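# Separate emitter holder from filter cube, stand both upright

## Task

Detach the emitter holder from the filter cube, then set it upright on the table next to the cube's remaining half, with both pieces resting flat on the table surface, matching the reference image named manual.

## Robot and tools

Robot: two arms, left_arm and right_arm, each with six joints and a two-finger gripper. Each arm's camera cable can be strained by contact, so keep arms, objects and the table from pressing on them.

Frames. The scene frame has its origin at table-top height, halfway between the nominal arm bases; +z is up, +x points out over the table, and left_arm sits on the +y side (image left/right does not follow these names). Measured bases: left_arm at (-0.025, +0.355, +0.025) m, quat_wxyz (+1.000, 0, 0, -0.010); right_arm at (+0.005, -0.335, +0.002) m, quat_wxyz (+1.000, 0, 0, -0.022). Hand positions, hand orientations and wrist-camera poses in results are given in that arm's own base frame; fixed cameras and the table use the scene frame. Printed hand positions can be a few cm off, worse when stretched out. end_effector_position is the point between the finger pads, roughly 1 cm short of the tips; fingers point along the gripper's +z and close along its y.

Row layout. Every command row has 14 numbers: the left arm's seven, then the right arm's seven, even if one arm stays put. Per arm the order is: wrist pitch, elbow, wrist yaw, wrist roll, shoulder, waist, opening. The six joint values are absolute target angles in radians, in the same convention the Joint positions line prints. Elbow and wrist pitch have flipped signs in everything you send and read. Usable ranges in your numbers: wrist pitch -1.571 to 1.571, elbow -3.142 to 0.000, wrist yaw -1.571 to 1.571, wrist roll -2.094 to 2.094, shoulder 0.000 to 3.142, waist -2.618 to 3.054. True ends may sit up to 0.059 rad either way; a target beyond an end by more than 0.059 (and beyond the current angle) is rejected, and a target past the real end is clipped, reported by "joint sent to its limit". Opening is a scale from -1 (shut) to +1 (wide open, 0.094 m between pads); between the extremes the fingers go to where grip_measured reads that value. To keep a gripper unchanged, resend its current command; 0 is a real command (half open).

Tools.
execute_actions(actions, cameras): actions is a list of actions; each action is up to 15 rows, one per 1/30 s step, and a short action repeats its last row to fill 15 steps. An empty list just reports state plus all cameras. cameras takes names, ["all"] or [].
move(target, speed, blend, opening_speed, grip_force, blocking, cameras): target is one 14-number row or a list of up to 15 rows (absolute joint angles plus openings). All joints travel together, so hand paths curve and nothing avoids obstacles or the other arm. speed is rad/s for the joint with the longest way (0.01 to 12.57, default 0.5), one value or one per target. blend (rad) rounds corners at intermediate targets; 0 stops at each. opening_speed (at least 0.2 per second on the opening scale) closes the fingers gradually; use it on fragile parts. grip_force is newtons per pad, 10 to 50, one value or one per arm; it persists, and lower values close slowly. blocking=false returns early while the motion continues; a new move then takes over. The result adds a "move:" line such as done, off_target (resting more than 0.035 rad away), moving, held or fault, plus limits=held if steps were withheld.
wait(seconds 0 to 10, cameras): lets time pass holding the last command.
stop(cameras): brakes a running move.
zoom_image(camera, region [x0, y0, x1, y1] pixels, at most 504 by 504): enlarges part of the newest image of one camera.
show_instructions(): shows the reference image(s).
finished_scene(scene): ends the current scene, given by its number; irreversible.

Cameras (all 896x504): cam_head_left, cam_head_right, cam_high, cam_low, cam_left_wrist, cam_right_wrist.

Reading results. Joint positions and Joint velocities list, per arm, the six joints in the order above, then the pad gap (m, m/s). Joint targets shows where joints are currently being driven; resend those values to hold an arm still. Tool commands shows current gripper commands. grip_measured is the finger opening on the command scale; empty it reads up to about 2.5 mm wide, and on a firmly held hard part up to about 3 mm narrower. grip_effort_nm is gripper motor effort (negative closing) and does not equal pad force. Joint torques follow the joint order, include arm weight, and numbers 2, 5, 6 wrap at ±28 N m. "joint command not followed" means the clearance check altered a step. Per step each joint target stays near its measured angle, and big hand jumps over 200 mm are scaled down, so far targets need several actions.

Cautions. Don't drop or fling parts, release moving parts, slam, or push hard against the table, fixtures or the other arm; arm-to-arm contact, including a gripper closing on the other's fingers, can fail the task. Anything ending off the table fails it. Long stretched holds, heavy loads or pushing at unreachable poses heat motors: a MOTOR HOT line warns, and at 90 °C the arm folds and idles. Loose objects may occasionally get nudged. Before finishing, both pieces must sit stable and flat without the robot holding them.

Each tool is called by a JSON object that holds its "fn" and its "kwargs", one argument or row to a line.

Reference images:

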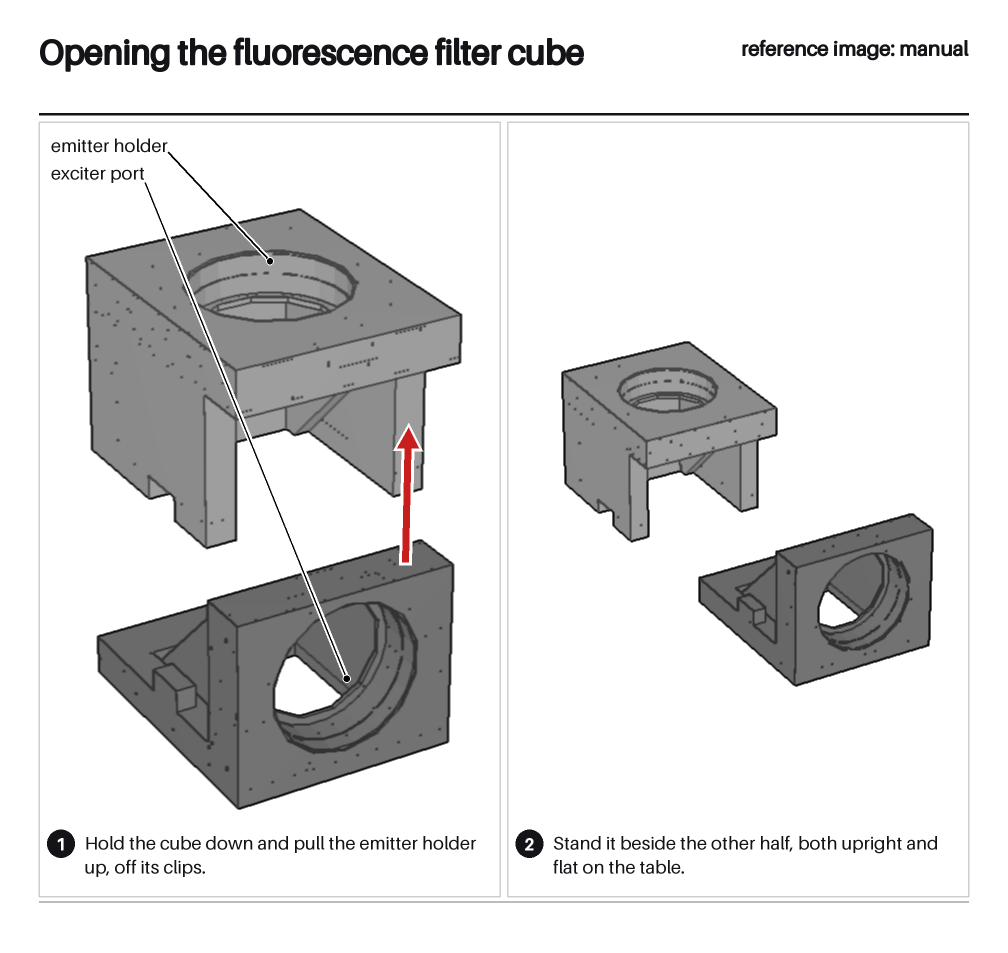

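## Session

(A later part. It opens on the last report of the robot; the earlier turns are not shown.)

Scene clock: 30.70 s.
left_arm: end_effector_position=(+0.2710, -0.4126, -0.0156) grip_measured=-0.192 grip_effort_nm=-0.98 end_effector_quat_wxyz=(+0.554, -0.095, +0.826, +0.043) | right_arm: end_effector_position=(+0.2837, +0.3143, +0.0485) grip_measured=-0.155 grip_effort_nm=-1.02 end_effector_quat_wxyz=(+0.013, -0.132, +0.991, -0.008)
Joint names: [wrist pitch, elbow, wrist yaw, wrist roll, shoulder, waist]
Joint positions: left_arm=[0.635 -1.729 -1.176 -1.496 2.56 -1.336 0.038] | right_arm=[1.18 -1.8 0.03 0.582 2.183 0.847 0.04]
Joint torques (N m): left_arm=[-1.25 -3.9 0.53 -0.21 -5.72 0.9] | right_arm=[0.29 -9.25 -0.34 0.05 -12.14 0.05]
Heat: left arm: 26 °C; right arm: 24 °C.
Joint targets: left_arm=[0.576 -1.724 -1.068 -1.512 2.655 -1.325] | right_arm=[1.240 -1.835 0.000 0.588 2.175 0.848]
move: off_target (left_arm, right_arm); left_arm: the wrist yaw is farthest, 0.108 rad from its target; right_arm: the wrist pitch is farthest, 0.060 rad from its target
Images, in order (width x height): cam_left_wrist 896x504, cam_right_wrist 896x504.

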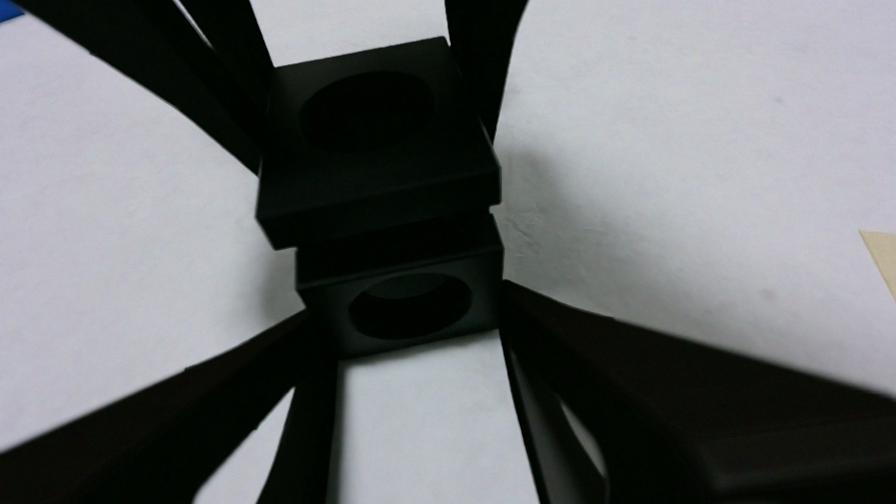

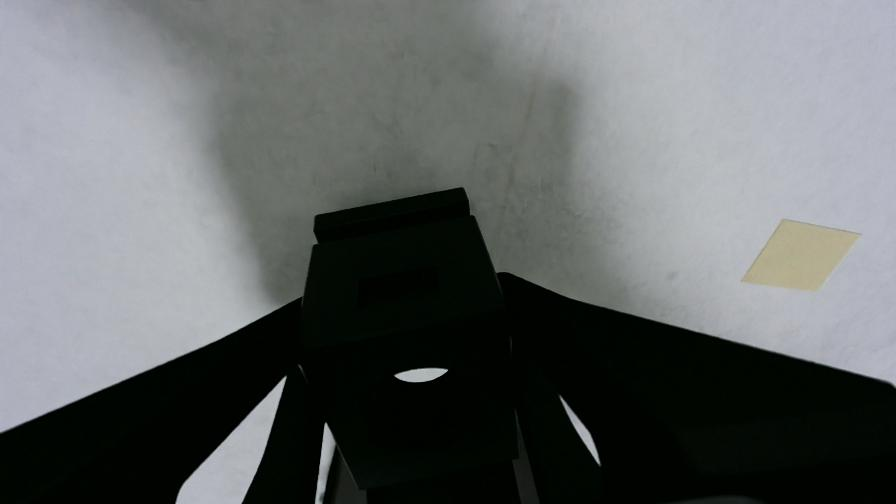

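{"fn": "move", "kwargs": {
  "target": [
    [0.576,-1.724,-1.068,-1.512,2.655,-1.325,-0.3,1.396,-1.988,0,0.588,2.172,0.848,-0.3],
    [0.576,-1.724,-1.068,-1.512,2.655,-1.325,-0.3,1.505,-2.111,0,0.588,2.186,0.848,-0.3],
    [0.717,-1.712,-1.068,-1.512,2.51,-1.325,-0.3,1.505,-2.111,0,0.588,2.186,0.848,-0.3]
  ],
  "speed": 0.15,
  "cameras": ["cam_right_wrist","cam_left_wrist"]
}}

Scene clock: 35.70 s.
left_arm: end_effector_position=(+0.2683, -0.4107, -0.0137) grip_measured=-0.192 grip_effort_nm=-0.98 end_effector_quat_wxyz=(+0.528, -0.094, +0.843, +0.046) | right_arm: end_effector_position=(+0.2788, +0.3163, +0.1200) grip_measured=-0.155 grip_effort_nm=-1.02 end_effector_quat_wxyz=(+0.001, -0.132, +0.991, +0.000)
Joint names: [wrist pitch, elbow, wrist yaw, wrist roll, shoulder, waist]
Joint positions: left_arm=[0.682 -1.73 -1.116 -1.499 2.533 -1.331 0.038] | right_arm=[1.471 -2.085 0.002 0.583 2.183 0.847 0.04]
Joint torques (N m): left_arm=[-0.24 -2.97 -0.04 -0.13 -14 0.55] | right_arm=[0.05 -8.32 -0.03 0.04 -11.28 0.08]
Heat: left arm: 26 °C; right arm: 24 °C.
Joint targets: left_arm=[0.717 -1.712 -1.068 -1.512 2.510 -1.325] | right_arm=[1.505 -2.111 0.000 0.588 2.186 0.848]
move: off_target (left_arm); left_arm: the wrist yaw is farthest, 0.048 rad from its target
Images, in order (width x height): cam_left_wrist 896x504, cam_right_wrist 896x504.

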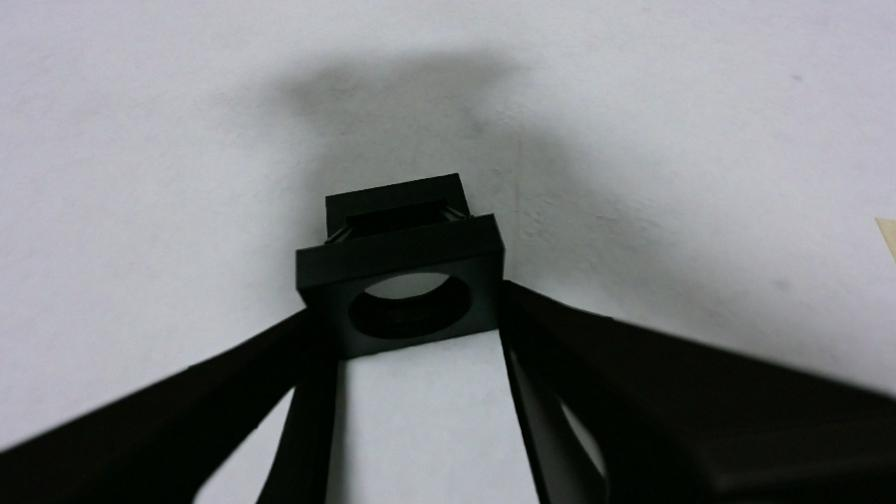

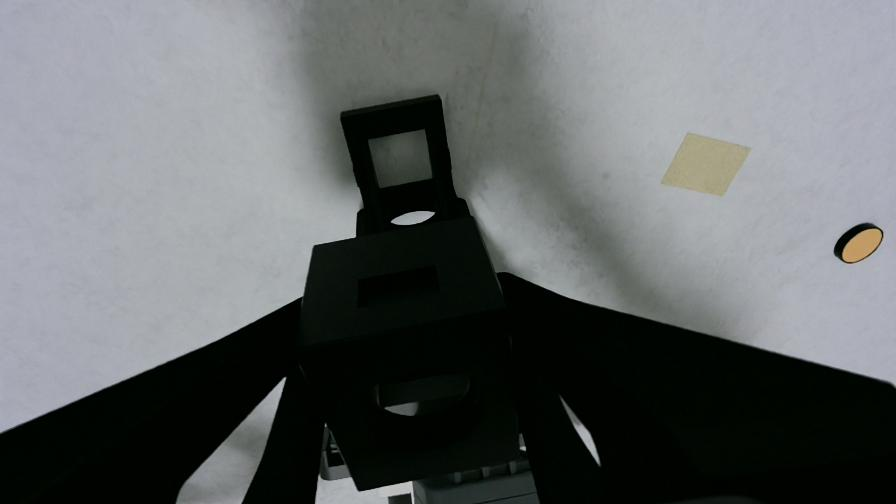

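{"fn": "move", "kwargs": {
  "target": [
    [0.717,-1.712,-1.068,-1.512,2.51,-1.325,-0.3,1.505,-2.111,0,0.588,2.186,0.75,-0.3],
    [0.717,-1.712,-1.068,-1.512,2.51,-1.325,0.4,1.505,-2.111,0,0.588,2.186,0.55,-0.3]
  ],
  "speed": 0.3,
  "opening_speed": 0.6,
  "cameras": ["cam_left_wrist"]
}}

{"fn": "move", "kwargs": {
  "target": [
    [0.91,-1.812,-1.068,-1.633,2.527,-1.401,0.4,1.24,-1.835,0,0.588,2.175,0.55,-0.3],
    [1.12,-1.8395,-1.056,-1.818,2.507,-1.521,0.4,1.153,-1.764,0,0.588,2.191,0.55,-0.3]
  ],
  "speed": 0.25,
  "cameras": ["cam_left_wrist","cam_right_wrist"]
}}

{"fn": "move", "kwargs": {
  "target": [1.12,-1.8395,-1.056,-1.818,2.507,-1.521,0.4,1.120,-1.738,0,0.588,2.199,0.55,-0.3],
  "speed": 0.06,
  "cameras": ["cam_low"]
}}

{"fn": "zoom_image", "kwargs": {
  "camera": "cam_low",
  "region": [410, 240, 510, 310]
}}

Scene clock: 39.83 s.
left_arm: end_effector_position=(+0.2674, -0.4072, -0.0136) grip_measured=+0.398 grip_effort_nm=0.15 end_effector_quat_wxyz=(+0.527, -0.093, +0.843, +0.053) | right_arm: end_effector_position=(+0.3585, +0.2217, +0.1200) grip_measured=-0.155 grip_effort_nm=-1.02 end_effector_quat_wxyz=(+0.000, +0.016, +1.000, +0.002)
Joint names: [wrist pitch, elbow, wrist yaw, wrist roll, shoulder, waist]
Joint positions: left_arm=[0.707 -1.73 -1.116 -1.512 2.532 -1.331 0.066] | right_arm=[1.472 -2.085 -0.004 0.583 2.183 0.55 0.04]
Joint torques (N m): left_arm=[-0.47 -2.95 -0.06 0 -13.85 0.49] | right_arm=[0.07 -8.29 0.02 0.03 -11.23 -0.01]
Heat: left arm: 27 °C; right arm: 24 °C.
Joint targets: left_arm=[0.717 -1.712 -1.068 -1.512 2.510 -1.325] | right_arm=[1.505 -2.111 0.000 0.588 2.186 0.550]
move: off_target (left_arm); target 2's new numbers were sent with left_arm's wrist yaw 0.048 rad from that target; left_arm: the wrist yaw is farthest, 0.048 rad from its target
Images, in order (width x height): cam_left_wrist 896x504.

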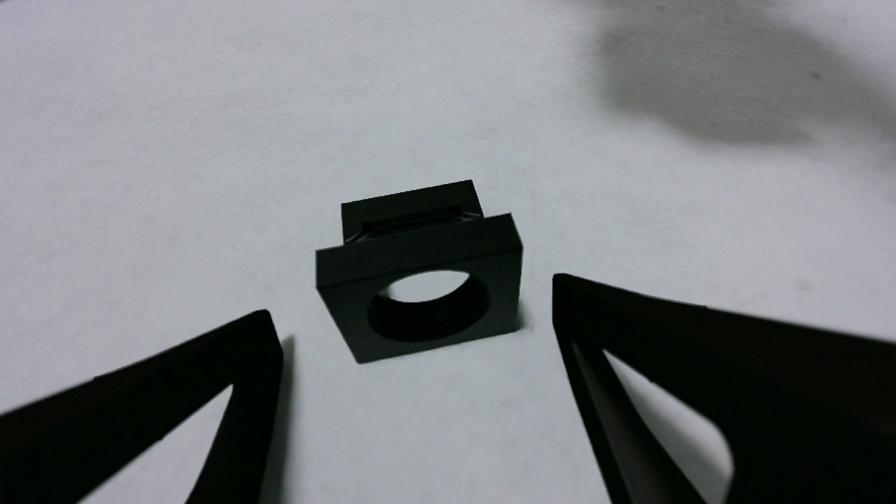

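Scene clock: 43.07 s.
left_arm: end_effector_position=(+0.1787, -0.4121, -0.0014) grip_measured=+0.399 grip_effort_nm=0.13 end_effector_quat_wxyz=(+0.501, -0.062, +0.861, +0.062) | right_arm: end_effector_position=(+0.3609, +0.2232, +0.0415) grip_measured=-0.155 grip_effort_nm=-1.02 end_effector_quat_wxyz=(+0.006, +0.016, +1.000, +0.006)
Joint names: [wrist pitch, elbow, wrist yaw, wrist roll, shoulder, waist]
Joint positions: left_arm=[1.105 -1.818 -1.041 -1.806 2.532 -1.518 0.066] | right_arm=[1.143 -1.773 -0.004 0.583 2.183 0.55 0.04]
Joint torques (N m): left_arm=[-0.02 -5.87 -0.64 -0.19 -13.89 -0.18] | right_arm=[-0.21 -4.96 0.05 0.05 -10.86 -0.02]
Heat: left arm: 27 °C; right arm: 24 °C.
Joint targets: left_arm=[1.120 -1.839 -1.056 -1.818 2.507 -1.521] | right_arm=[1.153 -1.764 0.000 0.588 2.191 0.550]
move: done
Images, in order (width x height): cam_left_wrist 896x504, cam_right_wrist 896x504.

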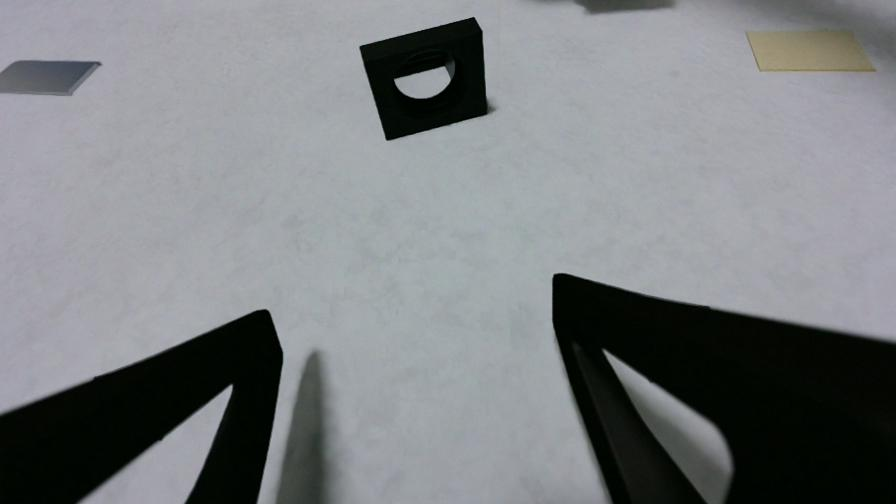

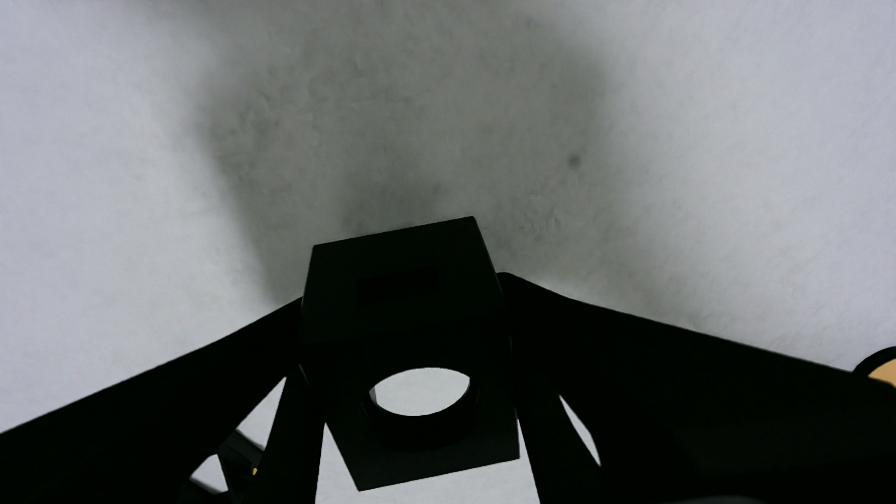

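Scene clock: 44.07 s.
left_arm: end_effector_position=(+0.1787, -0.4120, -0.0014) grip_measured=+0.399 grip_effort_nm=0.13 end_effector_quat_wxyz=(+0.501, -0.063, +0.861, +0.062) | right_arm: end_effector_position=(+0.3613, +0.2235, +0.0351) grip_measured=-0.155 grip_effort_nm=-1.02 end_effector_quat_wxyz=(+0.009, +0.016, +1.000, +0.008)
Joint names: [wrist pitch, elbow, wrist yaw, wrist roll, shoulder, waist]
Joint positions: left_arm=[1.106 -1.818 -1.041 -1.806 2.532 -1.518 0.066] | right_arm=[1.111 -1.747 -0.004 0.583 2.183 0.55 0.04]
Joint torques (N m): left_arm=[0.05 -5.81 -0.64 -0.16 -13.86 -0.21] | right_arm=[-0.21 -4.94 0.04 0.04 -10.18 -0.03]
Heat: left arm: 27 °C; right arm: 24 °C.
Joint targets: left_arm=[1.120 -1.839 -1.056 -1.818 2.507 -1.521] | right_arm=[1.120 -1.738 0.000 0.588 2.199 0.550]
move: done
Images, in order (width x height): cam_low 896x504.

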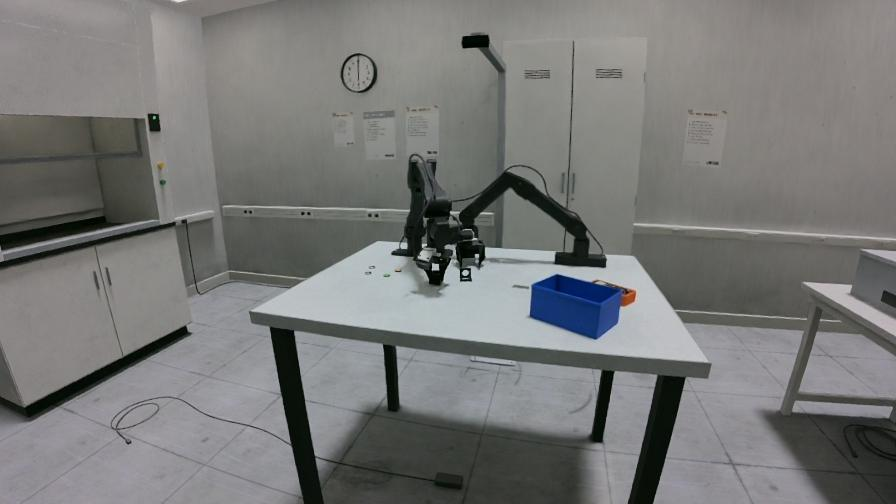

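Scaled by 5.040 from the camera's 896x504 image, which has a finer 1280x720 frame.

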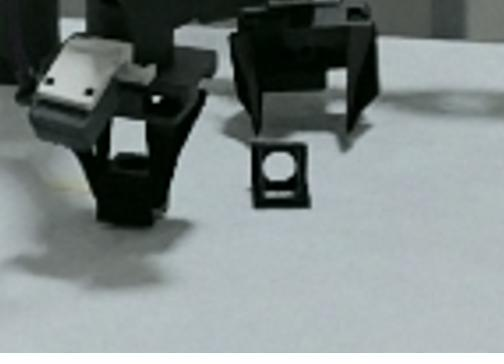

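{"fn": "move", "kwargs": {
  "target": [1.12,-1.8395,-1.056,-1.818,2.507,-1.521,0.4,1.100,-1.723,0,0.588,2.203,0.55,-0.3],
  "speed": 0.06
}}

{"fn": "move", "kwargs": {
  "target": [1.12,-1.8395,-1.056,-1.818,2.507,-1.521,0.4,1.080,-1.709,0,0.588,2.209,0.55,-0.3],
  "speed": 0.06
}}

{"fn": "move", "kwargs": {
  "target": [1.12,-1.8395,-1.056,-1.818,2.507,-1.521,0.4,1.060,-1.695,0,0.588,2.215,0.55,-0.3],
  "speed": 0.06
}}

Scene clock: 45.20 s.
left_arm: end_effector_position=(+0.1787, -0.4120, -0.0014) grip_measured=+0.399 grip_effort_nm=0.13 end_effector_quat_wxyz=(+0.501, -0.063, +0.861, +0.062) | right_arm: end_effector_position=(+0.3611, +0.2233, +0.0299) grip_measured=-0.155 grip_effort_nm=-1.02 end_effector_quat_wxyz=(+0.009, +0.016, +1.000, +0.008)
Joint names: [wrist pitch, elbow, wrist yaw, wrist roll, shoulder, waist]
Joint positions: left_arm=[1.106 -1.818 -1.041 -1.806 2.532 -1.518 0.066] | right_arm=[1.093 -1.732 -0.004 0.583 2.187 0.55 0.04]
Joint torques (N m): left_arm=[0.05 -5.82 -0.65 -0.17 -13.89 -0.21] | right_arm=[-0.25 -4.9 0.05 0.05 -10.19 -0.05]
Heat: left arm: 27 °C; right arm: 24 °C.
Joint targets: left_arm=[1.120 -1.839 -1.056 -1.818 2.507 -1.521] | right_arm=[1.100 -1.723 0.000 0.588 2.203 0.550]
move: done

Scene clock: 45.90 s.
left_arm: end_effector_position=(+0.1787, -0.4120, -0.0014) grip_measured=+0.399 grip_effort_nm=0.13 end_effector_quat_wxyz=(+0.501, -0.063, +0.861, +0.062) | right_arm: end_effector_position=(+0.3612, +0.2234, +0.0292) grip_measured=-0.155 grip_effort_nm=-1.02 end_effector_quat_wxyz=(+0.009, +0.016, +1.000, +0.008)
Joint names: [wrist pitch, elbow, wrist yaw, wrist roll, shoulder, waist]
Joint positions: left_arm=[1.106 -1.818 -1.041 -1.806 2.532 -1.518 0.066] | right_arm=[1.088 -1.729 -0.004 0.583 2.187 0.55 0.04]
Joint torques (N m): left_arm=[0.04 -5.86 -0.64 -0.16 -13.86 -0.18] | right_arm=[-0.39 -3.96 0.04 0.04 -9.7 -0.09]
Heat: left arm: 27 °C; right arm: 24 °C.
Joint targets: left_arm=[1.120 -1.839 -1.056 -1.818 2.507 -1.521] | right_arm=[1.080 -1.709 0.000 0.588 2.209 0.550]
move: done

Scene clock: 46.60 s.
left_arm: end_effector_position=(+0.1787, -0.4120, -0.0014) grip_measured=+0.399 grip_effort_nm=0.13 end_effector_quat_wxyz=(+0.501, -0.063, +0.861, +0.062) | right_arm: end_effector_position=(+0.3611, +0.2233, +0.0284) grip_measured=-0.155 grip_effort_nm=-1.02 end_effector_quat_wxyz=(+0.009, +0.016, +1.000, +0.008)
Joint names: [wrist pitch, elbow, wrist yaw, wrist roll, shoulder, waist]
Joint positions: left_arm=[1.106 -1.818 -1.041 -1.806 2.532 -1.518 0.066] | right_arm=[1.085 -1.726 -0.004 0.583 2.187 0.55 0.04]
Joint torques (N m): left_arm=[0.04 -5.78 -0.63 -0.16 -13.96 -0.2] | right_arm=[-0.56 -2.91 0.05 0.05 -9.25 -0.06]
Heat: left arm: 27 °C; right arm: 24 °C.
Joint targets: left_arm=[1.120 -1.839 -1.056 -1.818 2.507 -1.521] | right_arm=[1.060 -1.695 0.000 0.588 2.215 0.550]
move: done

Contact. Ease, release, rise.

{"fn": "move", "kwargs": {
  "target": [
    [1.12,-1.8395,-1.056,-1.818,2.507,-1.521,0.4,1.085,-1.713,0,0.588,2.208,0.55,-0.3],
    [1.12,-1.8395,-1.056,-1.818,2.507,-1.521,0.4,1.085,-1.713,0,0.588,2.208,0.55,0.6]
  ],
  "speed": 0.1,
  "opening_speed": 0.6,
  "cameras": ["cam_right_wrist"]
}}

{"fn": "move", "kwargs": {
  "target": [
    [1.12,-1.8395,-1.056,-1.818,2.507,-1.521,0.4,1.24,-1.835,0,0.588,2.175,0.55,0.6],
    [1.12,-1.8395,-1.056,-1.818,2.507,-1.521,0.4,1.396,-1.988,0,0.588,2.172,0.55,0.6],
    [1.12,-1.8395,-1.056,-1.818,2.507,-1.521,0.4,1.505,-2.111,0,0.588,2.186,0.35,0.6]
  ],
  "speed": 0.25,
  "blend": 0.03,
  "cameras": ["cam_right_wrist","cam_low"]
}}

{"fn": "zoom_image", "kwargs": {
  "camera": "cam_low",
  "region": [410, 240, 510, 310]
}}

Scene clock: 49.70 s.
left_arm: end_effector_position=(+0.1787, -0.4120, -0.0014) grip_measured=+0.399 grip_effort_nm=0.13 end_effector_quat_wxyz=(+0.501, -0.063, +0.861, +0.062) | right_arm: end_effector_position=(+0.3613, +0.2234, +0.0257) grip_measured=+0.597 grip_effort_nm=0.15 end_effector_quat_wxyz=(+0.009, +0.016, +1.000, +0.008)
Joint names: [wrist pitch, elbow, wrist yaw, wrist roll, shoulder, waist]
Joint positions: left_arm=[1.106 -1.818 -1.041 -1.806 2.532 -1.518 0.066] | right_arm=[1.079 -1.722 -0.004 0.583 2.191 0.55 0.075]
Joint torques (N m): left_arm=[0.06 -5.86 -0.65 -0.17 -13.82 -0.18] | right_arm=[-0.26 -4.85 0.03 0.03 -10.17 -0.03]
Heat: left arm: 27 °C; right arm: 25 °C.
Joint targets: left_arm=[1.120 -1.839 -1.056 -1.818 2.507 -1.521] | right_arm=[1.085 -1.713 0.000 0.588 2.208 0.550]
move: done
Images, in order (width x height): cam_right_wrist 896x504.

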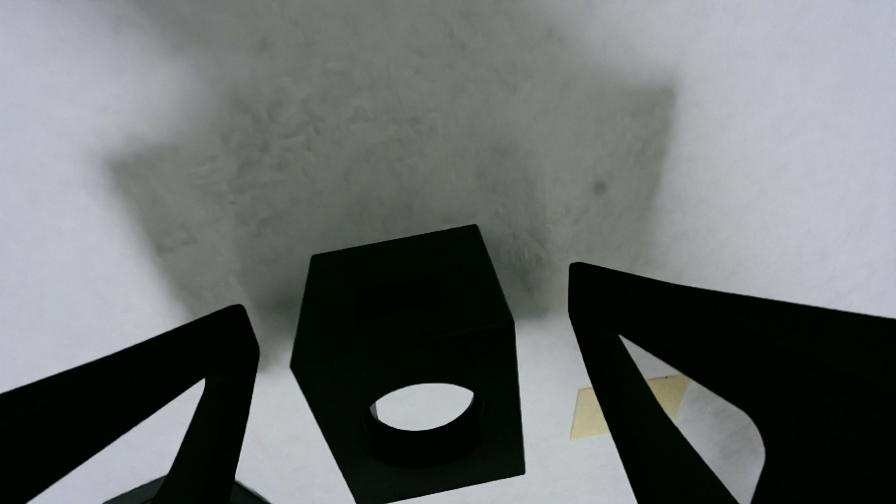

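Scene clock: 52.33 s.
left_arm: end_effector_position=(+0.1787, -0.4120, -0.0014) grip_measured=+0.399 grip_effort_nm=0.13 end_effector_quat_wxyz=(+0.501, -0.063, +0.861, +0.062) | right_arm: end_effector_position=(+0.3950, +0.1464, +0.1172) grip_measured=+0.597 grip_effort_nm=0.15 end_effector_quat_wxyz=(-0.004, +0.116, +0.993, +0.000)
Joint names: [wrist pitch, elbow, wrist yaw, wrist roll, shoulder, waist]
Joint positions: left_arm=[1.106 -1.818 -1.041 -1.806 2.532 -1.518 0.066] | right_arm=[1.475 -2.088 -0.004 0.583 2.191 0.351 0.075]
Joint torques (N m): left_arm=[0.03 -5.79 -0.64 -0.17 -13.89 -0.16] | right_arm=[0.02 -8.06 0.04 0.03 -12.08 -0.08]
Heat: left arm: 27 °C; right arm: 25 °C.
Joint targets: left_arm=[1.120 -1.839 -1.056 -1.818 2.507 -1.521] | right_arm=[1.505 -2.111 0.000 0.588 2.186 0.350]
move: done
Images, in order (width x height): cam_low 896x504, cam_right_wrist 896x504.

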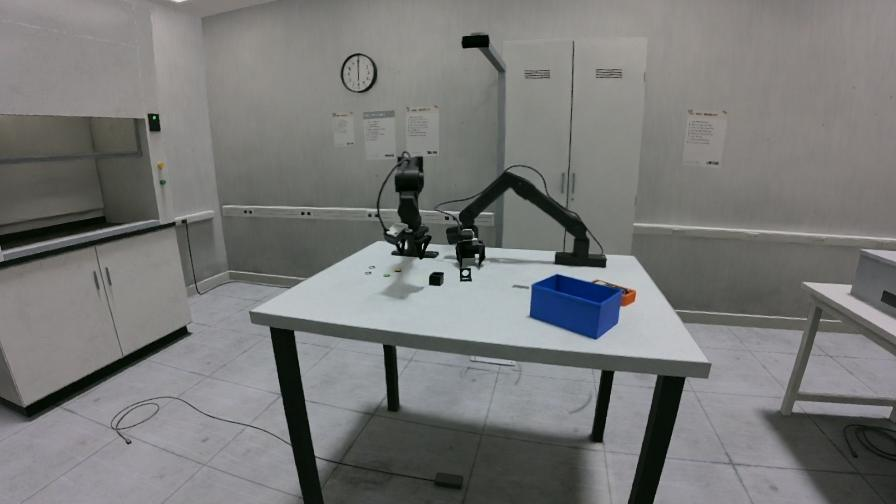

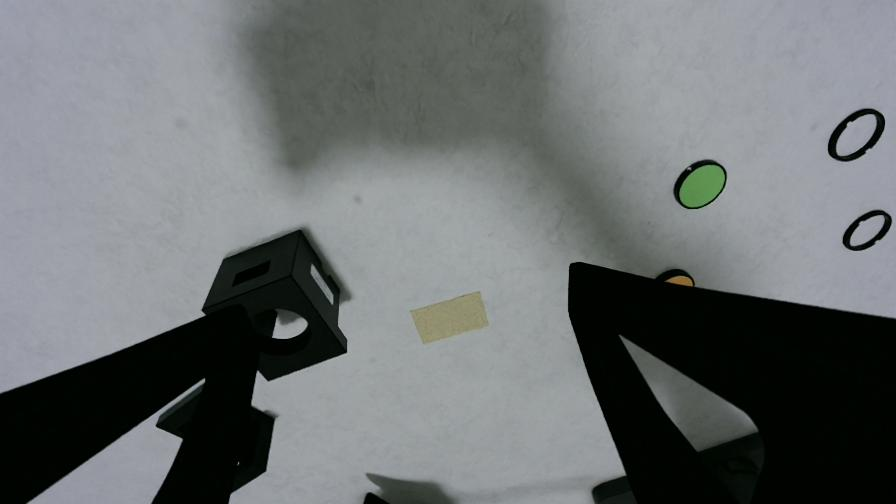

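Scaled by 5.040 from the camera's 896x504 image, which has a finer 1280x720 frame.

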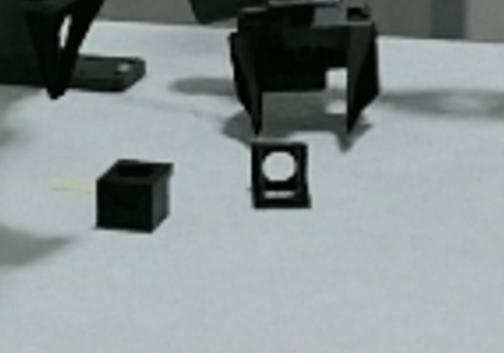

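{"fn": "finished_scene", "kwargs": {
  "scene": 2
}}

The scene is finished: the task was done.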